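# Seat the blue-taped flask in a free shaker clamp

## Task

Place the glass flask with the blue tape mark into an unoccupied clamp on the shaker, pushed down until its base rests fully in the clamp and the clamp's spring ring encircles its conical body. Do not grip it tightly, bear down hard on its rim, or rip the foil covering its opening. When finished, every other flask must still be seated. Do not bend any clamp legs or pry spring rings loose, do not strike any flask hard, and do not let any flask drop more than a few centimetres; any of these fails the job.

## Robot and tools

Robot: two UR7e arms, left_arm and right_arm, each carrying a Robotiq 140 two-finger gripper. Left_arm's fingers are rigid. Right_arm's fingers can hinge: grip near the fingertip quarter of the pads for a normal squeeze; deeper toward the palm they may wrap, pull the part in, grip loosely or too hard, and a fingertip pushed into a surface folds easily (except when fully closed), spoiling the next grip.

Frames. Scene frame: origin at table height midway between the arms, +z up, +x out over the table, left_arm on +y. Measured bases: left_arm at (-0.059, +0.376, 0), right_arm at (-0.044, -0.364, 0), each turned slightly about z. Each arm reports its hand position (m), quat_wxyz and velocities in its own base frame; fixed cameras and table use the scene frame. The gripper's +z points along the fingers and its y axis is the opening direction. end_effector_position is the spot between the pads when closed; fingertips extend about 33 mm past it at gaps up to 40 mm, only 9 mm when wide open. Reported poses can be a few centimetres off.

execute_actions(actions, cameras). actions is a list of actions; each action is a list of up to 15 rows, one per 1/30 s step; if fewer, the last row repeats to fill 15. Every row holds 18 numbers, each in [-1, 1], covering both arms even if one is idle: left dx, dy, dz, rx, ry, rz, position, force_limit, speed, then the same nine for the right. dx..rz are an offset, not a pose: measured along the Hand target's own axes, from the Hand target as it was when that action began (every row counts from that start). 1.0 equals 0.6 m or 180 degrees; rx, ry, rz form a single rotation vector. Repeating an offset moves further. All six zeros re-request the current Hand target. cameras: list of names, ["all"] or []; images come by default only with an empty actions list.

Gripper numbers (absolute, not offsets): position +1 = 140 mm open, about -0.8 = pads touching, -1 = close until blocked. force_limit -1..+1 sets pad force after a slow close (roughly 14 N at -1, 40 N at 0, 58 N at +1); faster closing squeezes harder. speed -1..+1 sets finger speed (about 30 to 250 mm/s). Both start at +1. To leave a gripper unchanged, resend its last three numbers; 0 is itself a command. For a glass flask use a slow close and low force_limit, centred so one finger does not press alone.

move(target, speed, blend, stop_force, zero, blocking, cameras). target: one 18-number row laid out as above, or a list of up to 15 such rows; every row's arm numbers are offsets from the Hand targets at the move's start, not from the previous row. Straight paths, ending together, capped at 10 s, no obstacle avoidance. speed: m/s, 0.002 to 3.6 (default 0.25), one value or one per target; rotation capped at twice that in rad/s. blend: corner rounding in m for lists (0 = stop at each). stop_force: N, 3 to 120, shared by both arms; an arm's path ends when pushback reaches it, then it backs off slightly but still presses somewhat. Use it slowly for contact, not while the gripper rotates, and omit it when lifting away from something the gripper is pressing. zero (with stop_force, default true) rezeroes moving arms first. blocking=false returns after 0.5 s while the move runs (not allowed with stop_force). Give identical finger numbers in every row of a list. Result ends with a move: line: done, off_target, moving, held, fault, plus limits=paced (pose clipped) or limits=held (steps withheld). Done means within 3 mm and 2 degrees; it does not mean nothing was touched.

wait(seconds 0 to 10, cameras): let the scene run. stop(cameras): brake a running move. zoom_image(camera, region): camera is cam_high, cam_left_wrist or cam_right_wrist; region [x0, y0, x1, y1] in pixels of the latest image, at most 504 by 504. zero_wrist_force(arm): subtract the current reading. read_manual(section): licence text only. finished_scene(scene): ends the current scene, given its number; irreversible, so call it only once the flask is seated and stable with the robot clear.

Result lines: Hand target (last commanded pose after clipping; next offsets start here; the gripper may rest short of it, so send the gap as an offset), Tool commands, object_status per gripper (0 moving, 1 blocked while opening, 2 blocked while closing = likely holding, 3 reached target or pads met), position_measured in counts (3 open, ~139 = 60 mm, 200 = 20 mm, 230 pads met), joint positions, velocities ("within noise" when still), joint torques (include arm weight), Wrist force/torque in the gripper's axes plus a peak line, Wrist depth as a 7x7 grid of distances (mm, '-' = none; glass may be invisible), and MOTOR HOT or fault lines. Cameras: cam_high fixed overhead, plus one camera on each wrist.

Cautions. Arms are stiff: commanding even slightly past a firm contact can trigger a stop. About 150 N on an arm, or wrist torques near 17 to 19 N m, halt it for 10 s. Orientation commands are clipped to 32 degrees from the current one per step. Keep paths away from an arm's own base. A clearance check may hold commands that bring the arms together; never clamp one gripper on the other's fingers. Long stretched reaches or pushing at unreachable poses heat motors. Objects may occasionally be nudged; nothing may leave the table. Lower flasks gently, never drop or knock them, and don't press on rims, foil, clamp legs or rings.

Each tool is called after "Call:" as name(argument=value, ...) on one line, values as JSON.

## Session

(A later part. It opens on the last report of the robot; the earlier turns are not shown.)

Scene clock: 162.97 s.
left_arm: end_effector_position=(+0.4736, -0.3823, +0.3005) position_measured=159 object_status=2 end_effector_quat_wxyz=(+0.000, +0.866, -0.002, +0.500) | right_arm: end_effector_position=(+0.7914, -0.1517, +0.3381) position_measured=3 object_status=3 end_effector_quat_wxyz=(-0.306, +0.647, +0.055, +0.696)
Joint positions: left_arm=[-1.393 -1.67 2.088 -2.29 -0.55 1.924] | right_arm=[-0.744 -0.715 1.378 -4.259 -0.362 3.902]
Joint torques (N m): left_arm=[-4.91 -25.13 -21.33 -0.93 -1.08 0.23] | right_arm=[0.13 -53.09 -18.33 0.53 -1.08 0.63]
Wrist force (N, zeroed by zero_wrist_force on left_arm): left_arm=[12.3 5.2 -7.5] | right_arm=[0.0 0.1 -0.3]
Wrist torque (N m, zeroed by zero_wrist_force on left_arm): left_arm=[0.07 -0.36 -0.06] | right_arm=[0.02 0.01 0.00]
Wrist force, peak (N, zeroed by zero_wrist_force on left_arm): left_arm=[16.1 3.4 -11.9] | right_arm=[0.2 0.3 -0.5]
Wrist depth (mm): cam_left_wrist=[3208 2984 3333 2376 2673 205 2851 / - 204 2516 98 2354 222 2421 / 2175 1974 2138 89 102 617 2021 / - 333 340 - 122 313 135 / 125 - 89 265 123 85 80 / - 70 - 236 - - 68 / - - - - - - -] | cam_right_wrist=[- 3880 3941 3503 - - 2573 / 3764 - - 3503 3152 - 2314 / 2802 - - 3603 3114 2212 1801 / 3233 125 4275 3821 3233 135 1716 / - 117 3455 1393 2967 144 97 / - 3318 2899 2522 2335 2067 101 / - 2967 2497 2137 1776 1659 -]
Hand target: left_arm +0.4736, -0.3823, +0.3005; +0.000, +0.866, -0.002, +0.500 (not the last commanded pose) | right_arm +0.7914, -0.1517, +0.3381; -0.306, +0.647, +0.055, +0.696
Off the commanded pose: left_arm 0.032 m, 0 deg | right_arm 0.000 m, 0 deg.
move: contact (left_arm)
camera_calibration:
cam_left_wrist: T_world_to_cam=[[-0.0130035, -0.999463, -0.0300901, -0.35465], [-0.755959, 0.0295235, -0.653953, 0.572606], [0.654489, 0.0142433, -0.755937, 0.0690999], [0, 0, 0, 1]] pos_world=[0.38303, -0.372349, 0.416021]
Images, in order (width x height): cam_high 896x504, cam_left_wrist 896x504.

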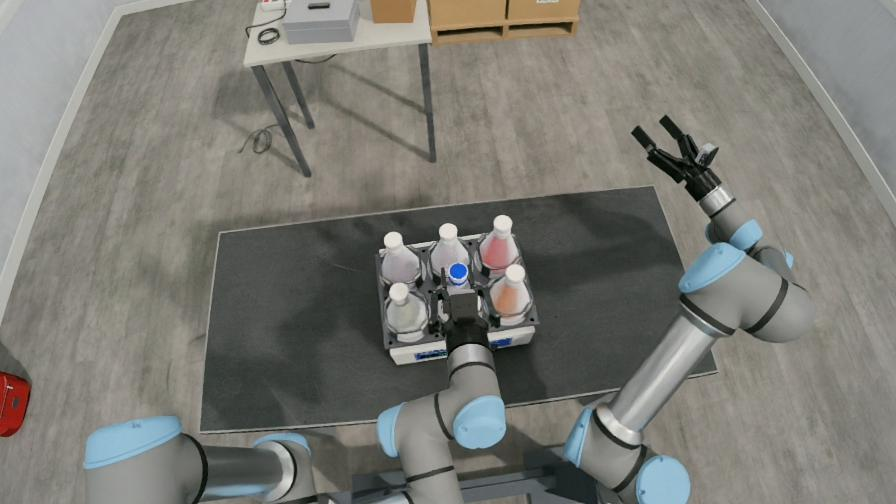

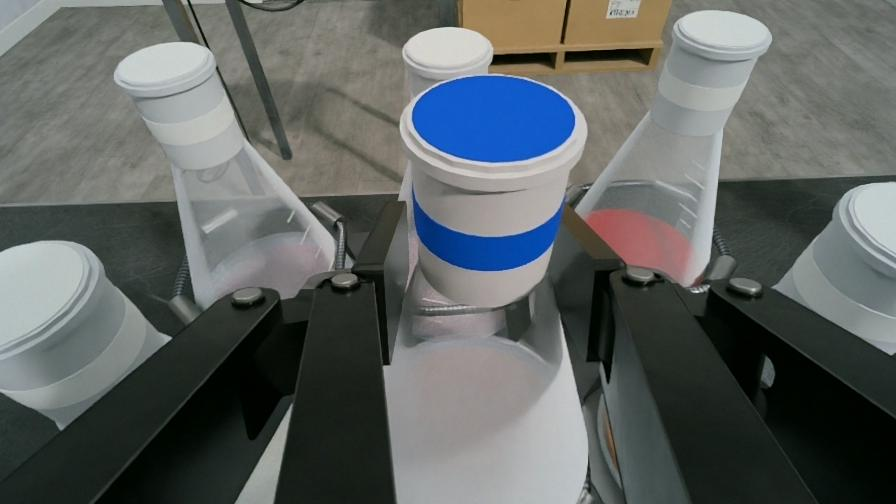

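Call:
move(target=[0.0132,0.0005,-0.0038,0,0,0,-1,-0.05,-1,0,0,0,0,0,0,1,1,1], speed=0.03, cameras=["cam_left_wrist","cam_high"])

Call:
zoom_image(camera="cam_high", region=[370, 200, 550, 380])

Scene clock: 170.37 s.
left_arm: end_effector_position=(+0.4756, -0.3826, +0.3086) position_measured=159 object_status=2 end_effector_quat_wxyz=(+0.000, +0.866, -0.002, +0.500) | right_arm: end_effector_position=(+0.7914, -0.1517, +0.3381) position_measured=3 object_status=3 end_effector_quat_wxyz=(-0.306, +0.647, +0.055, +0.696)
Joint positions: left_arm=[-1.388 -1.674 2.071 -2.276 -0.552 1.932] | right_arm=[-0.744 -0.715 1.378 -4.259 -0.362 3.902]
Joint torques (N m): left_arm=[4 -27.28 -18.39 -4.52 1.13 -0.68] | right_arm=[-0.01 -52.76 -19 0.6 -1.09 0.6]
Wrist force (N, zeroed by zero_wrist_force on left_arm): left_arm=[-2.5 -1.8 1.3] | right_arm=[0.1 0.1 -0.2]
Wrist torque (N m, zeroed by zero_wrist_force on left_arm): left_arm=[0.14 0.06 0.28] | right_arm=[0.03 -0.01 0.00]
Wrist force, peak (N, zeroed by zero_wrist_force on left_arm): left_arm=[12.2 5.4 -7.7] | right_arm=[-0.1 0.1 -0.5]
Wrist depth (mm): cam_left_wrist=[3130 3130 3130 2491 2541 209 2789 / 2212 203 2421 98 2376 225 2354 / 2175 611 2005 88 97 612 2175 / 126 342 340 104 121 317 130 / 127 - 89 266 122 85 130 / - 70 - 233 - - 68 / - - - 214 - - -] | cam_right_wrist=[- 3152 4670 2449 3552 - - / - - 5483 3764 3233 - - / 2933 3318 - 3655 3318 2137 1828 / - 126 - 3709 3233 135 1704 / - 117 1659 1466 2866 135 97 / - 3363 3455 2802 2119 1955 102 / - 2866 2473 2137 1627 1617 -]
Hand target: left_arm +0.4755, -0.3826, +0.3085; +0.000, +0.866, -0.002, +0.500 | right_arm +0.7914, -0.1517, +0.3381; -0.306, +0.647, +0.055, +0.696
Off the commanded pose: left_arm 0.000 m, 0 deg | right_arm 0.000 m, 0 deg.
move: done
camera_calibration:
cam_left_wrist: T_world_to_cam=[[-0.01294, -0.999461, -0.0301673, -0.354674], [-0.755961, 0.029526, -0.65395, 0.579435], [0.654489, 0.0143432, -0.755936, 0.0738145], [0, 0, 0, 1]] pos_world=[0.38513, -0.37265, 0.424021]
Images, in order (width x height): cam_high 896x504, cam_left_wrist 896x504.

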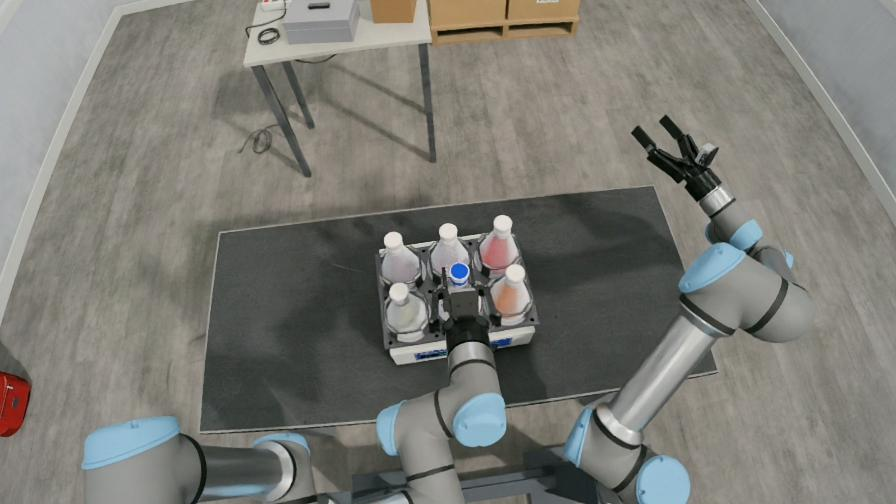

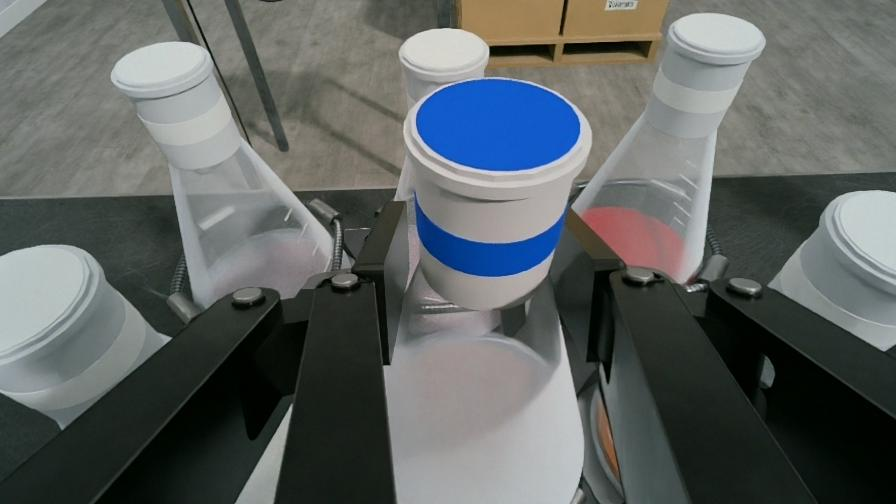

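Scaled by 2.800 from the camera's 896x504 image, which has a finer 1280x720 frame.

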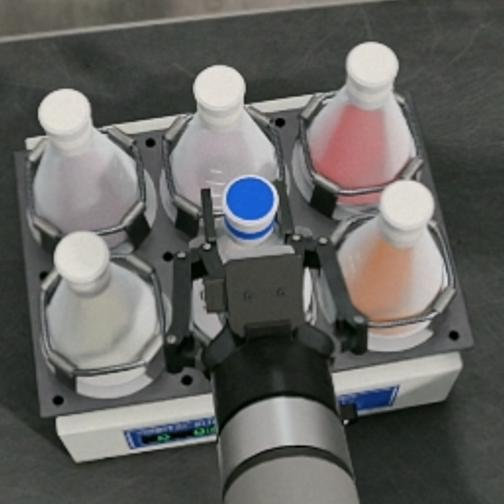

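Call:
move(target=[-0.0577,-0.001,0.0333,0,0,0,-1,-0.05,-1,0,0,0,0,0,0,1,1,1], speed=0.015, stop_force=30, cameras=["cam_left_wrist","cam_high"])

Call:
zoom_image(camera="cam_high", region=[370, 200, 550, 380])

Scene clock: 175.50 s.
left_arm: end_effector_position=(+0.4755, -0.3825, +0.2976) position_measured=159 object_status=2 end_effector_quat_wxyz=(+0.000, +0.866, -0.002, +0.500) | right_arm: end_effector_position=(+0.7914, -0.1517, +0.3381) position_measured=3 object_status=3 end_effector_quat_wxyz=(-0.306, +0.647, +0.055, +0.696)
Joint positions: left_arm=[-1.388 -1.662 2.091 -2.309 -0.551 1.932] | right_arm=[-0.744 -0.715 1.378 -4.259 -0.362 3.902]
Joint torques (N m): left_arm=[2.95 -22.31 -20.61 -0.87 -4.3 -0.86] | right_arm=[-0.35 -52.84 -19.09 0.73 -1.18 0.6]
Wrist force (N, zeroed by zero_wrist_force on left_arm): left_arm=[22.2 -0.9 -3.5] | right_arm=[0.0 0.0 -0.1]
Wrist torque (N m, zeroed by zero_wrist_force on left_arm): left_arm=[0.17 -0.40 0.28] | right_arm=[0.01 0.00 0.00]
Wrist force, peak (N, zeroed by zero_wrist_force on left_arm): left_arm=[28.1 -4.9 -8.2] | right_arm=[-0.1 0.2 -0.4]
Wrist depth (mm): cam_left_wrist=[3092 3130 3055 2491 2592 199 2950 / 2467 199 2491 98 2467 217 2444 / 2070 2053 2138 93 610 604 2070 / - 349 335 108 122 332 128 / 126 - 89 263 123 85 125 / - 69 - 235 - - 68 / - - - - - - -] | cam_right_wrist=[2712 3603 4134 3503 - - 2335 / 2473 - - 3503 - - - / 2473 3655 6151 4068 3039 3039 1789 / 2357 126 - 1566 2252 135 1704 / - 117 1751 1466 2899 145 97 / - - 3275 2802 2314 1940 101 / - 2967 2497 2119 1828 1670 -]
Hand target: left_arm +0.4755, -0.3825, +0.2976; +0.000, +0.866, -0.002, +0.500 (not the last commanded pose) | right_arm +0.7914, -0.1517, +0.3381; -0.306, +0.647, +0.055, +0.696
Off the commanded pose: left_arm 0.029 m, 0 deg | right_arm 0.000 m, 0 deg.
move: contact (left_arm)
camera_calibration:
cam_left_wrist: T_world_to_cam=[[-0.012986, -0.999467, -0.0299523, -0.354979], [-0.755817, 0.0294231, -0.654121, 0.572138], [0.654654, 0.0141441, -0.755797, 0.0653681], [0, 0, 0, 1]] pos_world=[0.385029, -0.372548, 0.41302]
Images, in order (width x height): cam_high 896x504, cam_left_wrist 896x504.

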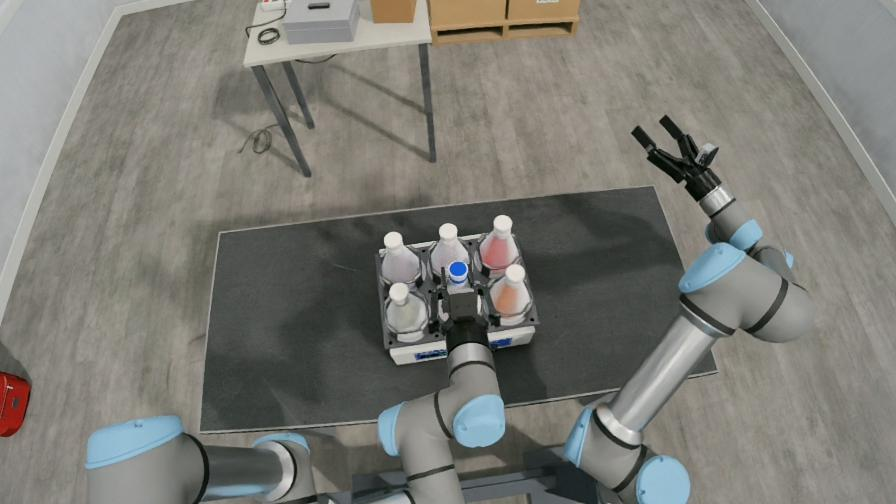

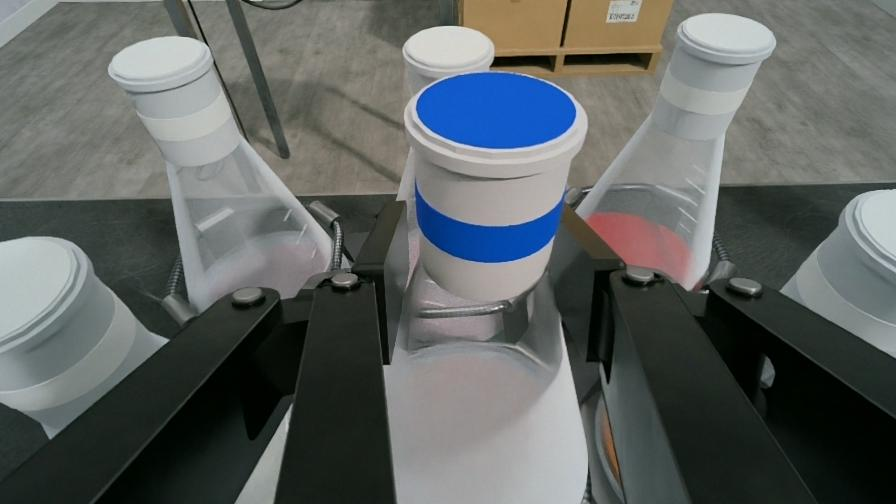

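Scaled by 2.800 from the camera's 896x504 image, which has a finer 1280x720 frame.

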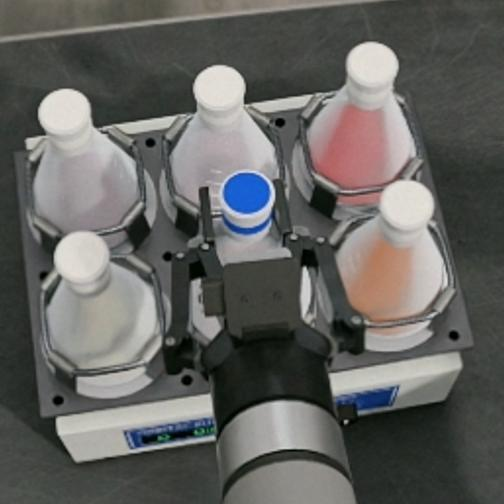

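Call:
move(target=[0.0174,0,-0.01,0,0,0,-1,-0.05,-1,0,0,0,0,0,0,1,1,1], speed=0.03)

Call:
move(target=[0,0,0,0,0,0,0.1,-0.06,-1,0,0,0,0,0,0,1,1,1], cameras=["cam_left_wrist","cam_high"])

Call:
zoom_image(camera="cam_high", region=[370, 200, 550, 380])

Call:
zoom_image(camera="cam_left_wrist", region=[300, 104, 700, 504])

Scene clock: 188.07 s.
left_arm: end_effector_position=(+0.4755, -0.3825, +0.3098) position_measured=159 object_status=2 end_effector_quat_wxyz=(+0.000, +0.866, -0.002, +0.500) end_effector_velocity=(+0.000, -0.001, +0.001) end_effector_angular_velocity=(-0.005, -0.001, +0.000) | right_arm: end_effector_position=(+0.7914, -0.1517, +0.3381) position_measured=3 object_status=3 end_effector_quat_wxyz=(-0.306, +0.647, +0.055, +0.696)
Joint positions: left_arm=[-1.388 -1.675 2.069 -2.274 -0.551 1.932] | right_arm=[-0.744 -0.715 1.378 -4.259 -0.362 3.902]
Joint velocities: left_arm=[0 0.001 0 -0.005 0 -0.001] | right_arm=[within noise]
Joint torques (N m): left_arm=[3.48 -12.15 -21.3 -5.56 2.95 -0.64] | right_arm=[-0.26 -52.29 -19.32 0.69 -1.14 0.66]
Wrist force (N, zeroed by zero_wrist_force on left_arm): left_arm=[-3.3 -1.8 1.9] | right_arm=[0.0 0.3 0.0]
Wrist torque (N m, zeroed by zero_wrist_force on left_arm): left_arm=[0.02 0.09 0.20] | right_arm=[0.06 0.00 0.00]
Wrist force, peak (N, zeroed by zero_wrist_force on left_arm): left_arm=[22.5 -1.3 -3.8] | right_arm=[0.1 0.4 -0.2]
Wrist depth (mm): cam_left_wrist=[3290 3092 3055 2444 2566 2491 2673 / 2421 205 2491 98 2421 225 2333 / 2103 617 2021 88 98 615 2037 / - 340 341 112 122 344 132 / 127 - 89 292 123 85 123 / - 69 - 236 230 - 68 / - - - - - - -] | cam_right_wrist=[- - - 2600 - - 2119 / - - - 3552 3039 - - / 2834 - - 3408 6467 2335 1841 / - 125 - 1670 3363 135 1727 / - 117 1704 1441 2933 2137 97 / - - 3318 2933 2272 1986 101 / - 3002 2771 2137 1841 1648 -]
Hand target: left_arm +0.4755, -0.3825, +0.3096; +0.000, +0.866, -0.002, +0.500 | right_arm +0.7914, -0.1517, +0.3381; -0.306, +0.647, +0.055, +0.696
Off the commanded pose: left_arm 0.000 m, 0 deg | right_arm 0.000 m, 0 deg.
move: done

Scene clock: 189.20 s.
left_arm: end_effector_position=(+0.4755, -0.3825, +0.3096) position_measured=117 object_status=0 end_effector_quat_wxyz=(+0.000, +0.866, -0.002, +0.500) | right_arm: end_effector_position=(+0.7914, -0.1517, +0.3381) position_measured=3 object_status=3 end_effector_quat_wxyz=(-0.306, +0.647, +0.055, +0.696)
Joint positions: left_arm=[-1.388 -1.675 2.069 -2.274 -0.551 1.932] | right_arm=[-0.744 -0.715 1.378 -4.259 -0.362 3.902]
Joint torques (N m): left_arm=[5.47 -7.84 -19.54 -2.93 3.58 -0.81] | right_arm=[-0.08 -52.73 -19.32 0.61 -1.12 0.64]
Wrist force (N, zeroed by zero_wrist_force on left_arm): left_arm=[-1.5 -0.8 0.8] | right_arm=[0.3 0.1 -0.1]
Wrist torque (N m, zeroed by zero_wrist_force on left_arm): left_arm=[-0.01 0.03 0.11] | right_arm=[0.02 -0.06 0.00]
Wrist force, peak (N, zeroed by zero_wrist_force on left_arm): left_arm=[-3.0 -1.9 1.8] | right_arm=[0.0 0.4 -0.3]
Wrist depth (mm): cam_left_wrist=[2916 2950 2984 2376 2673 213 2730 / 2444 204 2516 100 2673 225 2491 / 2193 618 1989 89 91 2156 2251 / 131 375 125 104 120 110 132 / - 92 106 293 305 92 80 / - - 275 - 261 - 73 / - - - - 210 - -] | cam_right_wrist=[- 3821 3503 3363 3039 - - / 2627 - - 3318 2933 2866 - / - - - 3764 3363 2272 1828 / 2802 125 5147 1648 3408 135 1727 / - 117 1557 1458 3002 2137 97 / - - 3363 2802 2379 2084 101 / - 2683 2425 2119 1841 1638 -]
Hand target: left_arm +0.4755, -0.3825, +0.3096; +0.000, +0.866, -0.002, +0.500 | right_arm +0.7914, -0.1517, +0.3381; -0.306, +0.647, +0.055, +0.696
Off the commanded pose: left_arm 0.000 m, 0 deg | right_arm 0.000 m, 0 deg.
move: done
camera_calibration:
cam_left_wrist: T_world_to_cam=[[-0.0130507, -0.999468, -0.0298761, -0.354624], [-0.755815, 0.0294222, -0.654123, 0.580053], [0.654655, 0.0140441, -0.755798, 0.074476], [0, 0, 0, 1]] pos_world=[0.385029, -0.372548, 0.42512]
Images, in order (width x height): cam_high 896x504, cam_left_wrist 896x504.

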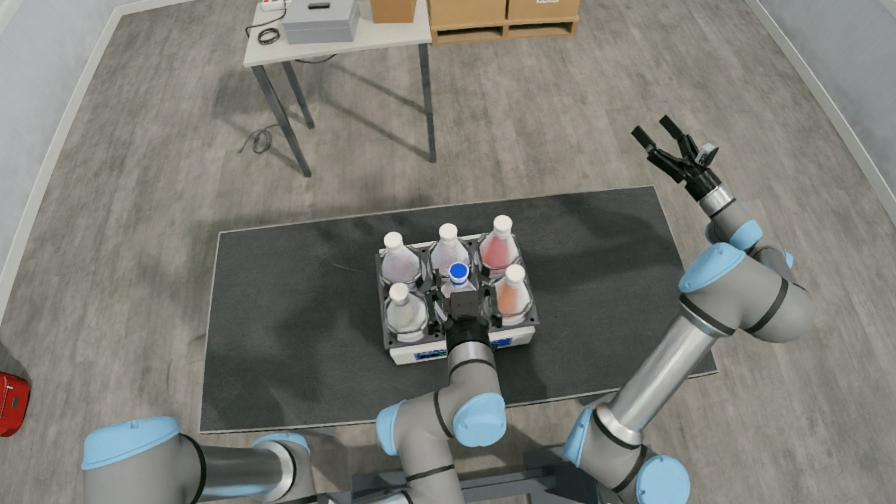

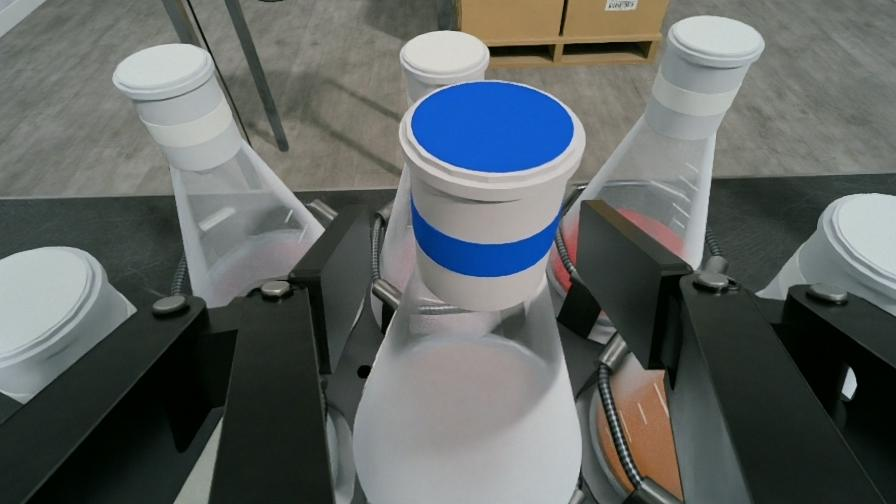

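Scaled by 2.800 from the camera's 896x504 image, which has a finer 1280x720 frame.

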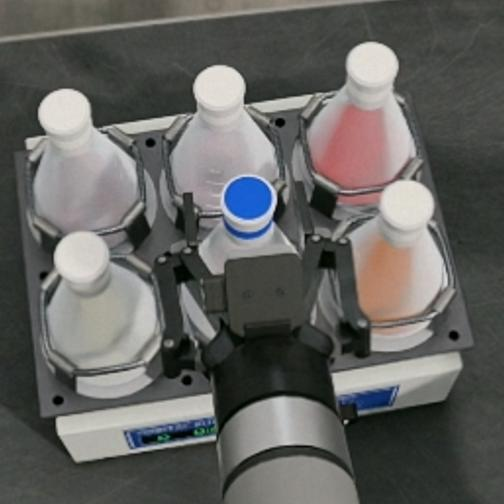

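Scaled by 1.260 from the camera's 896x504 image, which has a finer 1280x720 frame.

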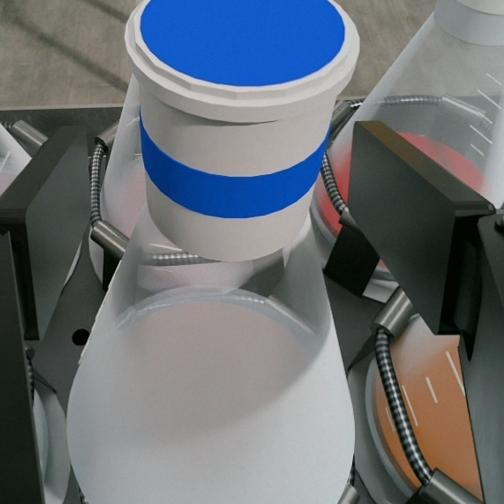

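Call:
move(target=[[0.0019,-0.0005,0.0066,0,0,0,0.1,-0.06,-1,0,0,0,0,0,0,1,1,1],[0.0019,-0.0005,0.0066,0,0,0,-1,-0.05,-1,0,0,0,0,0,0,1,1,1]], speed=0.05)

Call:
wait(seconds=1)

Call:
move(target=[-0.0577,0,0.0333,0,0,0,-1,-0.05,-1,0,0,0,0,0,0,1,1,1], speed=0.015, stop_force=30, cameras=["cam_left_wrist","cam_high"])

Call:
zoom_image(camera="cam_high", region=[370, 200, 550, 380])

Scene clock: 196.97 s.
left_arm: end_effector_position=(+0.4795, -0.3822, +0.3086) position_measured=161 object_status=0 end_effector_quat_wxyz=(+0.000, +0.866, -0.002, +0.500) | right_arm: end_effector_position=(+0.7914, -0.1517, +0.3381) position_measured=3 object_status=3 end_effector_quat_wxyz=(-0.306, +0.647, +0.055, +0.696)
Joint positions: left_arm=[-1.379 -1.667 2.069 -2.296 -0.554 1.95] | right_arm=[-0.744 -0.715 1.378 -4.259 -0.362 3.902]
Joint torques (N m): left_arm=[-9.87 -32.46 -27.48 -1.1 3.22 -0.77] | right_arm=[0.4 -52.07 -19.37 0.59 -1.07 0.69]
Wrist force (N, zeroed by zero_wrist_force on left_arm): left_arm=[-1.2 -1.0 0.7] | right_arm=[0.0 0.1 -0.4]
Wrist torque (N m, zeroed by zero_wrist_force on left_arm): left_arm=[0.00 -0.02 -0.04] | right_arm=[0.01 -0.01 0.00]
Wrist force, peak (N, zeroed by zero_wrist_force on left_arm): left_arm=[-1.6 -0.9 1.2] | right_arm=[0.3 0.4 -0.1]
Wrist depth (mm): cam_left_wrist=[2984 2673 2950 2516 2541 2646 2730 / 2291 201 2444 98 2467 216 2312 / 2156 612 2070 85 91 2291 2070 / - 352 347 101 113 317 131 / - - 92 246 113 86 124 / - 69 - 238 - - 68 / - 69 - 203 208 - -] | cam_right_wrist=[- - - 3318 2802 - - / - - - 3318 3821 3275 2683 / 2600 - - 4670 3880 2252 1841 / - 125 - 1492 2252 135 1751 / - 117 4203 1466 2967 145 97 / - - 3455 2802 2314 2034 102 / - 2573 2335 2084 1727 1638 -]
Hand target: left_arm +0.4795, -0.3822, +0.3086; +0.000, +0.866, -0.002, +0.500 | right_arm +0.7914, -0.1517, +0.3381; -0.306, +0.647, +0.055, +0.696
Off the commanded pose: left_arm 0.000 m, 0 deg | right_arm 0.000 m, 0 deg.
move: done

Scene clock: 197.97 s.
left_arm: end_effector_position=(+0.4795, -0.3822, +0.3086) position_measured=161 object_status=2 end_effector_quat_wxyz=(+0.000, +0.866, -0.002, +0.500) | right_arm: end_effector_position=(+0.7914, -0.1517, +0.3381) position_measured=3 object_status=3 end_effector_quat_wxyz=(-0.306, +0.647, +0.055, +0.696)
Joint positions: left_arm=[-1.379 -1.667 2.069 -2.296 -0.554 1.95] | right_arm=[-0.744 -0.715 1.378 -4.259 -0.362 3.902]
Joint torques (N m): left_arm=[-9.02 -30.72 -24.32 -1.79 3.31 -0.68] | right_arm=[0.36 -52.13 -19.6 0.56 -1.11 0.75]
Wrist force (N, zeroed by zero_wrist_force on left_arm): left_arm=[-1.2 -1.4 0.6] | right_arm=[0.0 0.1 0.0]
Wrist torque (N m, zeroed by zero_wrist_force on left_arm): left_arm=[-0.08 -0.01 -0.04] | right_arm=[0.02 0.00 0.00]
Wrist force, peak (N, zeroed by zero_wrist_force on left_arm): left_arm=[-1.2 -1.4 0.9] | right_arm=[0.3 0.2 -0.3]
Wrist depth (mm): cam_left_wrist=[3019 3019 2820 2566 2592 209 2789 / 2491 201 2592 98 2491 218 2444 / 2086 620 1887 85 91 2086 614 / - 344 340 106 105 315 128 / 127 - 92 118 120 86 124 / - 69 - 231 231 - 68 / - 69 - - - - -] | cam_right_wrist=[3192 3821 - 3039 2449 - - / - - 4585 3552 3002 - - / 2741 - - 3655 3192 2683 1776 / 2573 126 - 1484 3363 135 1727 / - 117 3603 1449 2933 2137 97 / - - 3275 2802 2252 2018 102 / - 2802 2425 2102 1727 1638 -]
Hand target: left_arm +0.4795, -0.3822, +0.3086; +0.000, +0.866, -0.002, +0.500 | right_arm +0.7914, -0.1517, +0.3381; -0.306, +0.647, +0.055, +0.696
Tool commands: left_gripper/position=-1.0 left_gripper/force_limit=-0.05 left_gripper/speed=-1.0 right_gripper/position=+1.0 right_gripper/force_limit=+1.0 right_gripper/speed=+1.0
Off the commanded pose: left_arm 0.000 m, 0 deg | right_arm 0.000 m, 0 deg.
wait: 1.00 s; at rest by 0.17 s

Scene clock: 199.83 s.
left_arm: end_effector_position=(+0.4795, -0.3822, +0.2971) position_measured=161 object_status=2 end_effector_quat_wxyz=(+0.000, +0.866, -0.002, +0.501) | right_arm: end_effector_position=(+0.7914, -0.1517, +0.3381) position_measured=3 object_status=3 end_effector_quat_wxyz=(-0.306, +0.647, +0.055, +0.696)
Joint positions: left_arm=[-1.379 -1.655 2.09 -2.33 -0.554 1.95] | right_arm=[-0.744 -0.715 1.378 -4.259 -0.362 3.902]
Joint torques (N m): left_arm=[-1.53 -22.08 -19.49 -1.05 -7.09 -0.75] | right_arm=[0.24 -52.13 -19.83 0.69 -1.06 0.89]
Wrist force (N, zeroed by zero_wrist_force on left_arm): left_arm=[24.2 -1.5 -3.3] | right_arm=[0.0 0.3 -0.1]
Wrist torque (N m, zeroed by zero_wrist_force on left_arm): left_arm=[-0.05 -0.56 0.16] | right_arm=[0.07 0.00 0.00]
Wrist force, peak (N, zeroed by zero_wrist_force on left_arm): left_arm=[32.2 -1.4 -7.3] | right_arm=[0.3 0.2 -0.3]
Wrist depth (mm): cam_left_wrist=[3055 1901 3168 1316 2491 2291 3055 / 2421 196 2541 98 2291 214 2421 / 2103 2053 2103 91 317 2212 2037 / 579 335 334 107 119 349 126 / 126 - 92 261 120 86 124 / - 69 - 231 232 - 68 / - 69 - - - - -] | cam_right_wrist=[- - - 3318 - - 2335 / 2683 - - 3552 2683 - - / 2522 - 4134 3821 3941 2425 1801 / - 126 4003 1659 2156 135 1704 / - 117 1670 1425 3039 145 97 / - - 3408 2547 2252 1970 102 / - 3002 2522 2067 1801 1627 -]
Hand target: left_arm +0.4796, -0.3822, +0.2971; +0.000, +0.866, -0.002, +0.501 (not the last commanded pose) | right_arm +0.7914, -0.1517, +0.3381; -0.306, +0.647, +0.055, +0.696
Off the commanded pose: left_arm 0.028 m, 0 deg | right_arm 0.000 m, 0 deg.
move: contact (left_arm)
camera_calibration:
cam_left_wrist: T_world_to_cam=[[-0.0129756, -0.999471, -0.0298123, -0.354705], [-0.755818, 0.0293237, -0.654125, 0.574791], [0.654654, 0.014045, -0.755798, 0.062331], [0, 0, 0, 1]] pos_world=[0.389029, -0.372248, 0.41252]
Images, in order (width x height): cam_high 896x504, cam_left_wrist 896x504.

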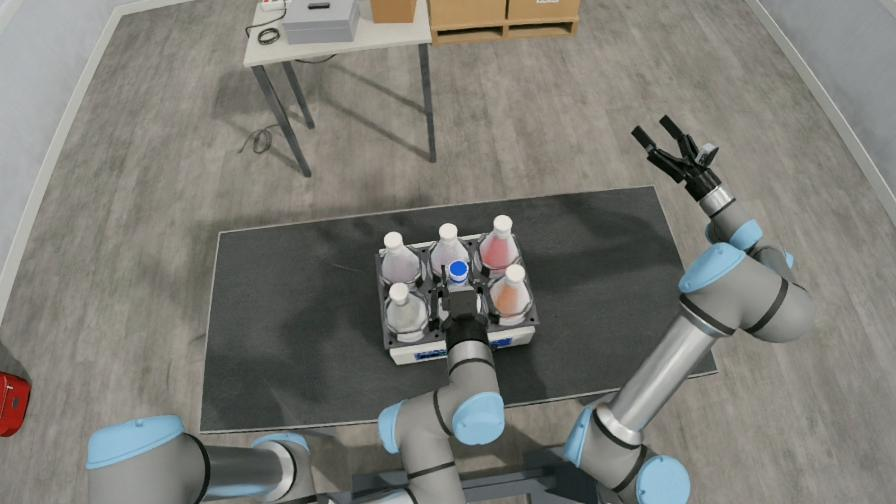

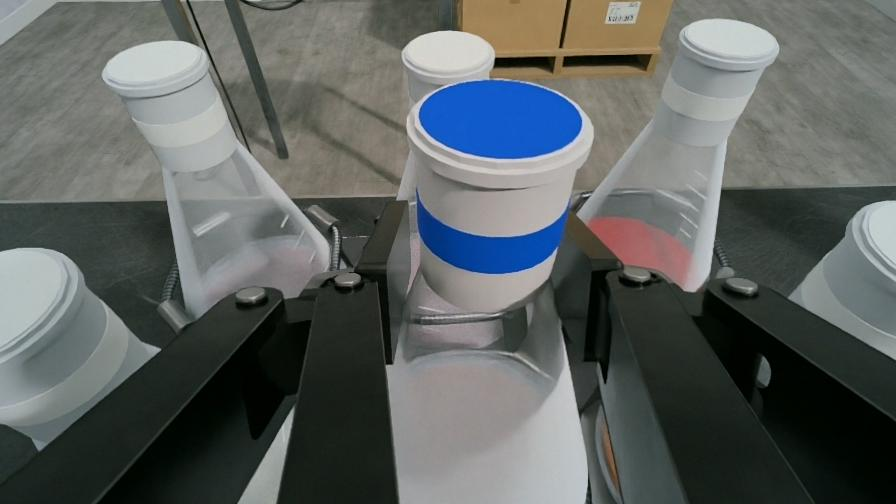

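Scaled by 2.800 from the camera's 896x504 image, which has a finer 1280x720 frame.

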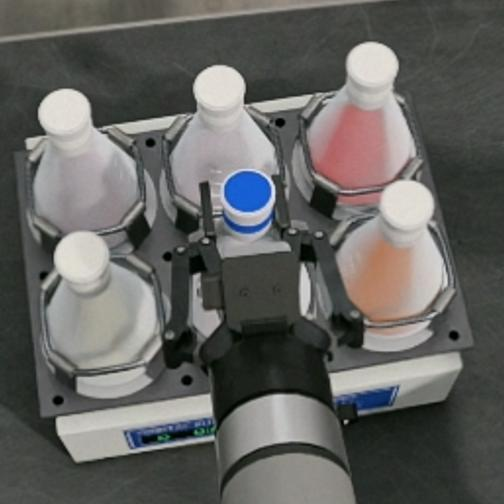

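Call:
move(target=[0.0174,0,-0.01,0,0,0,-1,-0.05,-1,0,0,0,0,0,0,1,1,1], speed=0.03)

Call:
move(target=[0,0,0,0,0,0,0.2,-0.06,-1,0,0,0,0,0,0,1,1,1])

Call:
move(target=[0.03,0,-0.2,0,0,0,0.2,-0.06,-1,0,0,0,0,0,0,1,1,1], speed=0.1, cameras=["cam_left_wrist","cam_high"])

Call:
zoom_image(camera="cam_high", region=[370, 200, 550, 380])

Call:
zoom_image(camera="cam_left_wrist", region=[300, 104, 700, 504])

Scene clock: 211.23 s.
left_arm: end_effector_position=(+0.4795, -0.3822, +0.3093) position_measured=161 object_status=2 end_effector_quat_wxyz=(+0.000, +0.866, -0.002, +0.500) end_effector_velocity=(-0.001, -0.001, -0.001) end_effector_angular_velocity=(-0.003, -0.001, -0.001) | right_arm: end_effector_position=(+0.7914, -0.1517, +0.3381) position_measured=3 object_status=3 end_effector_quat_wxyz=(-0.306, +0.647, +0.055, +0.696)
Joint positions: left_arm=[-1.379 -1.668 2.068 -2.295 -0.554 1.95] | right_arm=[-0.744 -0.715 1.378 -4.259 -0.362 3.902]
Joint velocities: left_arm=[-0.002 0.001 0.002 -0.005 0 -0.001] | right_arm=[within noise]
Joint torques (N m): left_arm=[7 -11.56 -19.24 -5.49 2.42 -0.69] | right_arm=[0.48 -51.98 -19.64 0.72 -1.06 0.79]
Wrist force (N, zeroed by zero_wrist_force on left_arm): left_arm=[-2.2 -1.8 1.9] | right_arm=[0.3 0.2 -0.1]
Wrist torque (N m, zeroed by zero_wrist_force on left_arm): left_arm=[0.03 -0.02 0.21] | right_arm=[0.04 -0.07 0.00]
Wrist force, peak (N, zeroed by zero_wrist_force on left_arm): left_arm=[24.7 -1.4 -3.7] | right_arm=[-0.2 0.5 -0.1]
Wrist depth (mm): cam_left_wrist=[3208 2950 2950 2444 2673 201 2851 / 2421 200 2271 99 2444 218 2005 / 2193 614 2070 86 591 2103 2156 / - 337 341 101 119 328 132 / 127 - 92 118 114 84 124 / - 69 - - - - 68 / - 69 - 216 - - -] | cam_right_wrist=[- - - 3408 - - 2712 / - - 5366 3503 3503 - 2655 / 2771 3002 - 4134 3152 2425 1828 / - 126 - 1576 3408 135 1704 / - 117 1704 1449 2967 145 97 / - - 3655 2712 2252 2018 101 / - 2866 2497 2137 1801 1648 -]
Hand target: left_arm +0.4796, -0.3822, +0.3091; +0.000, +0.866, -0.002, +0.501 | right_arm +0.7914, -0.1517, +0.3381; -0.306, +0.647, +0.055, +0.696
Off the commanded pose: left_arm 0.000 m, 0 deg | right_arm 0.000 m, 0 deg.
move: done

Scene clock: 212.70 s.
left_arm: end_effector_position=(+0.4796, -0.3822, +0.3091) position_measured=104 object_status=0 end_effector_quat_wxyz=(+0.000, +0.866, -0.002, +0.501) | right_arm: end_effector_position=(+0.7914, -0.1517, +0.3381) position_measured=3 object_status=3 end_effector_quat_wxyz=(-0.306, +0.647, +0.055, +0.696)
Joint positions: left_arm=[-1.379 -1.668 2.068 -2.295 -0.554 1.95] | right_arm=[-0.744 -0.715 1.378 -4.259 -0.362 3.902]
Joint torques (N m): left_arm=[9.92 -7.55 -18.03 -3.02 3.45 -0.75] | right_arm=[0.6 -52.16 -19.58 0.6 -1.13 0.77]
Wrist force (N, zeroed by zero_wrist_force on left_arm): left_arm=[-1.3 -0.8 1.2] | right_arm=[0.2 0.1 -0.1]
Wrist torque (N m, zeroed by zero_wrist_force on left_arm): left_arm=[-0.02 -0.01 0.11] | right_arm=[0.02 -0.05 0.00]
Wrist force, peak (N, zeroed by zero_wrist_force on left_arm): left_arm=[-2.5 -2.0 2.1] | right_arm=[0.0 0.4 -0.1]
Wrist depth (mm): cam_left_wrist=[3092 3019 2950 2444 2541 202 2789 / 2541 201 2398 100 2467 222 2376 / 2212 626 2086 86 149 2086 2354 / 560 546 137 - 144 118 131 / - 89 136 291 304 103 85 / - - 275 - 241 - - / - - 252 - 211 - -] | cam_right_wrist=[- - - 3318 3709 2547 - / 4068 - - 2834 - 2967 3039 / - 3192 - 3192 3152 2293 1789 / - 125 5044 1492 3275 135 1716 / - 117 1681 1484 3114 145 97 / - - 3455 2741 2272 2018 101 / - 2293 2449 2212 1751 1670 -]
Hand target: left_arm +0.4796, -0.3822, +0.3091; +0.000, +0.866, -0.002, +0.501 | right_arm +0.7914, -0.1517, +0.3381; -0.306, +0.647, +0.055, +0.696
Off the commanded pose: left_arm 0.000 m, 0 deg | right_arm 0.000 m, 0 deg.
move: done

Scene clock: 214.40 s.
left_arm: end_effector_position=(+0.3845, -0.3820, +0.3846) position_measured=104 object_status=3 end_effector_quat_wxyz=(+0.000, +0.866, -0.002, +0.500) | right_arm: end_effector_position=(+0.7914, -0.1517, +0.3381) position_measured=3 object_status=3 end_effector_quat_wxyz=(-0.306, +0.647, +0.055, +0.696)
Joint positions: left_arm=[-1.619 -1.846 1.907 -1.552 -0.524 1.482] | right_arm=[-0.744 -0.715 1.378 -4.259 -0.362 3.902]
Joint torques (N m): left_arm=[6.79 -2.2 -24.56 -0.6 3.42 -0.74] | right_arm=[0.5 -52.42 -20.21 0.6 -1.13 0.84]
Wrist force (N, zeroed by zero_wrist_force on left_arm): left_arm=[-1.3 -1.1 1.1] | right_arm=[-0.2 0.2 -0.1]
Wrist torque (N m, zeroed by zero_wrist_force on left_arm): left_arm=[-0.07 -0.02 0.15] | right_arm=[0.03 0.03 0.00]
Wrist force, peak (N, zeroed by zero_wrist_force on left_arm): left_arm=[-1.7 -0.6 2.6] | right_arm=[0.2 0.4 -0.3]
Wrist depth (mm): cam_left_wrist=[3333 3130 3130 2759 2646 3092 3168 / 2730 2619 2516 2516 2421 2592 2444 / 2251 2121 2231 215 2175 2175 2312 / - 239 139 438 391 240 632 / - 89 116 - 354 103 86 / - - 305 351 346 - - / - - 355 356 357 - -] | cam_right_wrist=[- 3114 - 3408 - 3114 - / - - - 3318 - 2771 - / 2449 - - 3603 3941 2449 1789 / - 125 4134 1681 2967 138 1727 / - 117 1501 1441 2899 2102 97 / - - 3039 2866 2357 2034 102 / - 3076 2655 2102 1789 1617 -]
Hand target: left_arm +0.3845, -0.3820, +0.3846; +0.000, +0.866, -0.002, +0.501 | right_arm +0.7914, -0.1517, +0.3381; -0.306, +0.647, +0.055, +0.696
Off the commanded pose: left_arm 0.000 m, 0 deg | right_arm 0.000 m, 0 deg.
move: done
camera_calibration:
cam_left_wrist: T_world_to_cam=[[-0.013106, -0.999474, -0.0296581, -0.353165], [-0.755864, 0.0293203, -0.654072, 0.560269], [0.654598, 0.0138452, -0.75585, 0.190696], [0, 0, 0, 1]] pos_world=[0.29403, -0.372047, 0.50012]
Images, in order (width x height): cam_high 896x504, cam_left_wrist 896x504.

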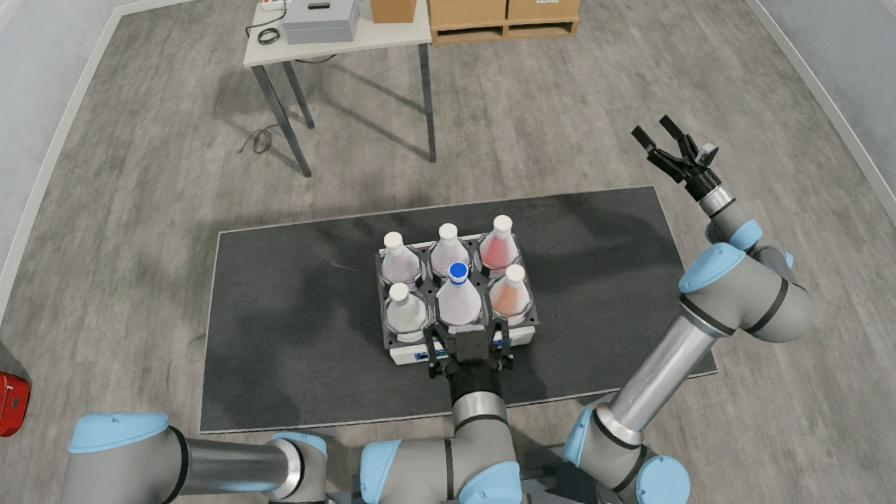

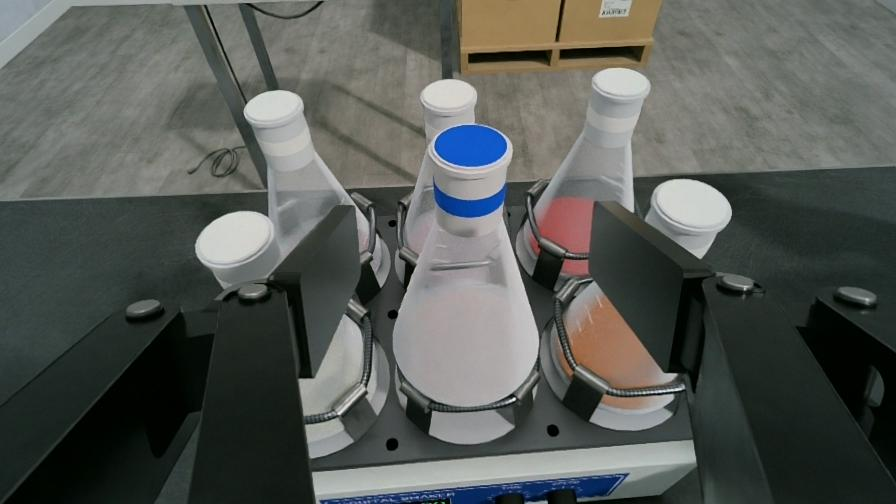

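Scaled by 2.800 from the camera's 896x504 image, which has a finer 1280x720 frame.

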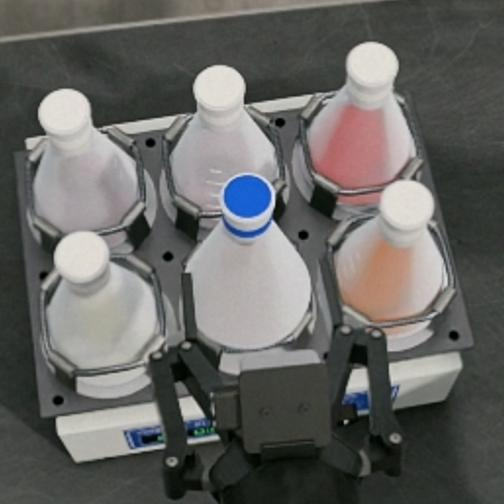

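Scaled by 1.260 from the camera's 896x504 image, which has a finer 1280x720 frame.

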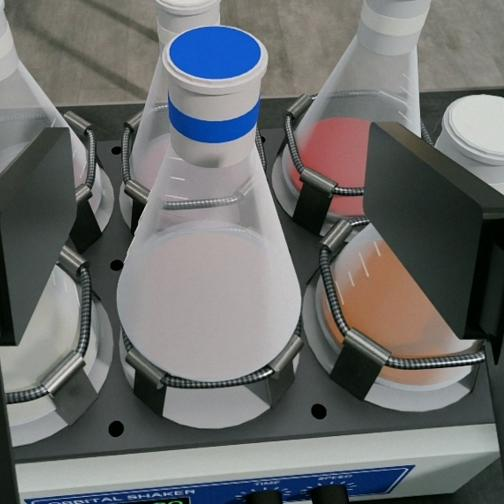

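Call:
move(target=[[-0.1155,0,0.0667,0,0.111,0,0.2,-0.06,-1,0,0,0,0,0,0,1,1,1],[-0.0375,-0.001,0.2017,0,0.111,0,0.2,-0.06,-1,0,0,0,0,0,0,1,1,1]], speed=[0.2,0.08], cameras=["cam_left_wrist","cam_high"])

Scene clock: 231.10 s.
left_arm: end_effector_position=(+0.4782, -0.3816, +0.3046) position_measured=104 object_status=3 end_effector_quat_wxyz=(+0.000, +0.766, -0.002, +0.643) | right_arm: end_effector_position=(+0.7914, -0.1517, +0.3381) position_measured=3 object_status=3 end_effector_quat_wxyz=(-0.306, +0.647, +0.055, +0.696)
Joint positions: left_arm=[-1.472 -1.493 2.281 -2.887 -0.201 2.111] | right_arm=[-0.744 -0.715 1.378 -4.259 -0.362 3.902]
Joint torques (N m): left_arm=[11.93 -24.88 -22.53 -0.52 0.34 -0.81] | right_arm=[0.27 -52.22 -19.64 0.66 -1.14 0.84]
Wrist force (N, zeroed by zero_wrist_force on left_arm): left_arm=[-1.2 -0.7 1.0] | right_arm=[0.2 0.0 -0.2]
Wrist torque (N m, zeroed by zero_wrist_force on left_arm): left_arm=[-0.06 -0.19 -0.04] | right_arm=[0.01 -0.05 0.00]
Wrist force, peak (N, zeroed by zero_wrist_force on left_arm): left_arm=[-3.8 -1.3 1.6] | right_arm=[-0.1 0.4 0.2]
Wrist depth (mm): cam_left_wrist=[- 3248 3830 - - - - / - 3719 1442 94 2566 235 - / 4073 217 3422 104 2646 3092 3468 / 2820 2566 137 2333 144 2646 124 / - 89 116 335 306 103 86 / - - 270 279 275 - - / - - 262 - 245 - -] | cam_right_wrist=[- 3503 - 3455 2933 - 2866 / - 3275 4068 3655 3039 2573 2473 / 2473 - 4003 3552 2655 2655 1801 / - 125 3408 1528 3275 135 1557 / - 117 1606 1458 3076 2084 97 / - - 3275 2802 2335 2002 101 / - 3002 2600 2050 - 1617 -]
Hand target: left_arm +0.4782, -0.3816, +0.3047; +0.000, +0.766, -0.002, +0.643 | right_arm +0.7914, -0.1517, +0.3381; -0.306, +0.647, +0.055, +0.696
Off the commanded pose: left_arm 0.000 m, 0 deg | right_arm 0.000 m, 0 deg.
move: done
camera_calibration:
cam_left_wrist: T_world_to_cam=[[-0.00316031, -0.9995, -0.0314488, -0.358116], [-0.486736, 0.0290096, -0.873067, 0.516636], [0.873543, 0.0125481, -0.486584, -0.118318], [0, 0, 0, 1]] pos_world=[0.35369, -0.37144, 0.382224]
Images, in order (width x height): cam_high 896x504, cam_left_wrist 896x504.

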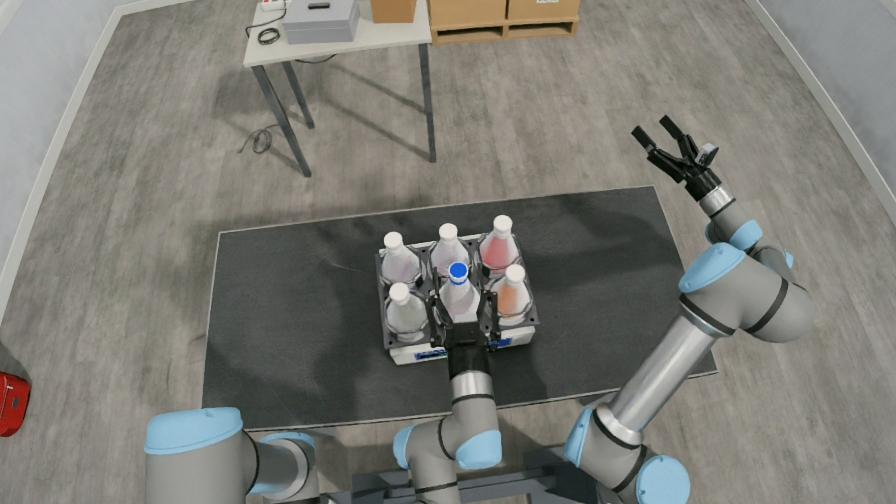

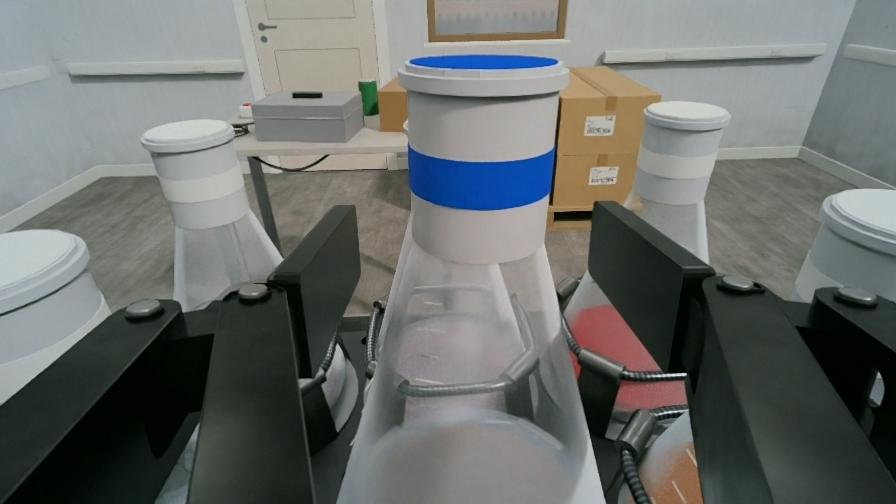

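Call:
move(target=[[0,0.0025,0,0,0,0,0.2,-0.06,-1,0,0,0,0,0,0,1,1,1],[0,0.0025,0,0,0,0,-1,-0.05,-1,0,0,0,0,0,0,1,1,1]], speed=0.05)

Call:
wait(seconds=0.7, cameras=["cam_left_wrist"])

Scene clock: 235.33 s.
left_arm: end_effector_position=(+0.4782, -0.3831, +0.3047) position_measured=156 object_status=0 end_effector_quat_wxyz=(+0.000, +0.766, -0.002, +0.643) | right_arm: end_effector_position=(+0.7914, -0.1517, +0.3381) position_measured=3 object_status=3 end_effector_quat_wxyz=(-0.306, +0.647, +0.055, +0.696)
Joint positions: left_arm=[-1.472 -1.491 2.278 -2.884 -0.201 2.109] | right_arm=[-0.744 -0.715 1.378 -4.259 -0.362 3.902]
Joint torques (N m): left_arm=[-10.84 -19.28 -15.33 -2.2 2.85 0.17] | right_arm=[0.44 -51.44 -20.1 0.61 -1.11 0.89]
Wrist force (N, zeroed by zero_wrist_force on left_arm): left_arm=[0.0 -2.0 0.8] | right_arm=[0.0 0.1 -0.2]
Wrist torque (N m, zeroed by zero_wrist_force on left_arm): left_arm=[-0.07 -0.24 0.03] | right_arm=[0.02 0.01 0.00]
Wrist force, peak (N, zeroed by zero_wrist_force on left_arm): left_arm=[-0.1 -2.1 0.7] | right_arm=[0.1 0.4 -0.2]
Wrist depth (mm): cam_left_wrist=[3888 2701 3422 - 3377 3468 3290 / - 223 1442 97 2701 222 3515 / 4073 216 3614 106 2820 3055 3564 / 3130 2851 2070 133 125 2701 124 / - - 91 335 125 86 124 / - 71 - 281 273 - 68 / - - - 208 205 - -] | cam_right_wrist=[2293 3318 - 3114 2899 - - / - 3503 - 3455 2967 - - / 2683 2866 - 3603 3764 2655 1727 / - 127 - 1484 3455 135 1739 / - 117 1547 1484 3233 144 97 / - - 3318 2866 2252 2084 102 / - 2866 2497 2102 1841 1606 -]
Hand target: left_arm +0.4782, -0.3831, +0.3047; +0.000, +0.766, -0.002, +0.643 | right_arm +0.7914, -0.1517, +0.3381; -0.306, +0.647, +0.055, +0.696
Off the commanded pose: left_arm 0.000 m, 0 deg | right_arm 0.000 m, 0 deg.
move: done

Scene clock: 236.03 s.
left_arm: end_effector_position=(+0.4782, -0.3831, +0.3047) position_measured=156 object_status=2 end_effector_quat_wxyz=(+0.000, +0.766, -0.002, +0.643) | right_arm: end_effector_position=(+0.7914, -0.1517, +0.3381) position_measured=3 object_status=3 end_effector_quat_wxyz=(-0.306, +0.647, +0.055, +0.696)
Joint positions: left_arm=[-1.472 -1.491 2.278 -2.884 -0.201 2.109] | right_arm=[-0.744 -0.715 1.378 -4.259 -0.362 3.902]
Joint torques (N m): left_arm=[-10.33 -22.93 -15.37 -3.05 0.91 0.82] | right_arm=[0.28 -51.51 -19.97 0.66 -1.15 0.87]
Wrist force (N, zeroed by zero_wrist_force on left_arm): left_arm=[-0.1 -2.0 0.6] | right_arm=[-0.1 0.1 0.0]
Wrist torque (N m, zeroed by zero_wrist_force on left_arm): left_arm=[-0.07 -0.21 0.03] | right_arm=[0.02 0.02 0.00]
Wrist force, peak (N, zeroed by zero_wrist_force on left_arm): left_arm=[-0.1 -2.2 1.0] | right_arm=[-0.2 0.3 -0.2]
Wrist depth (mm): cam_left_wrist=[3422 3888 3333 - 3614 2646 3248 / - 225 1418 97 2541 3948 3830 / 3948 217 3614 - 2950 2984 3333 / 3130 2820 2053 132 124 2701 124 / 129 - 91 336 113 86 124 / - 71 - 280 275 - 68 / - - - - - - -] | cam_right_wrist=[- - 4670 3039 - - - / - - - 3603 - - 2335 / 2600 - - 3318 3192 2402 1828 / - 126 - 1617 3275 135 1716 / - 117 1586 1484 2967 2137 97 / - - 3408 2802 2314 2522 102 / - 2834 2627 2050 1882 1648 -]
Hand target: left_arm +0.4782, -0.3831, +0.3047; +0.000, +0.766, -0.002, +0.643 | right_arm +0.7914, -0.1517, +0.3381; -0.306, +0.647, +0.055, +0.696
Tool commands: left_gripper/position=-1.0 left_gripper/force_limit=-0.05 left_gripper/speed=-1.0 right_gripper/position=+1.0 right_gripper/force_limit=+1.0 right_gripper/speed=+1.0
Off the commanded pose: left_arm 0.000 m, 0 deg | right_arm 0.000 m, 0 deg.
wait: 0.70 s; at rest by 0.17 s
camera_calibration:
cam_left_wrist: T_world_to_cam=[[-0.0030614, -0.999506, -0.0312751, -0.359715], [-0.486738, 0.0288097, -0.873073, 0.516695], [0.873542, 0.01255, -0.486586, -0.118249], [0, 0, 0, 1]] pos_world=[0.353689, -0.37294, 0.382324]
Images, in order (width x height): cam_left_wrist 896x504.

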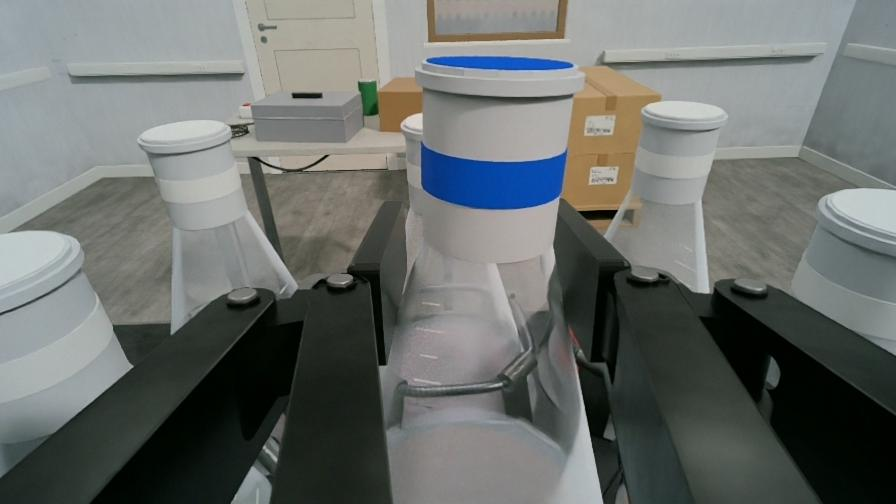

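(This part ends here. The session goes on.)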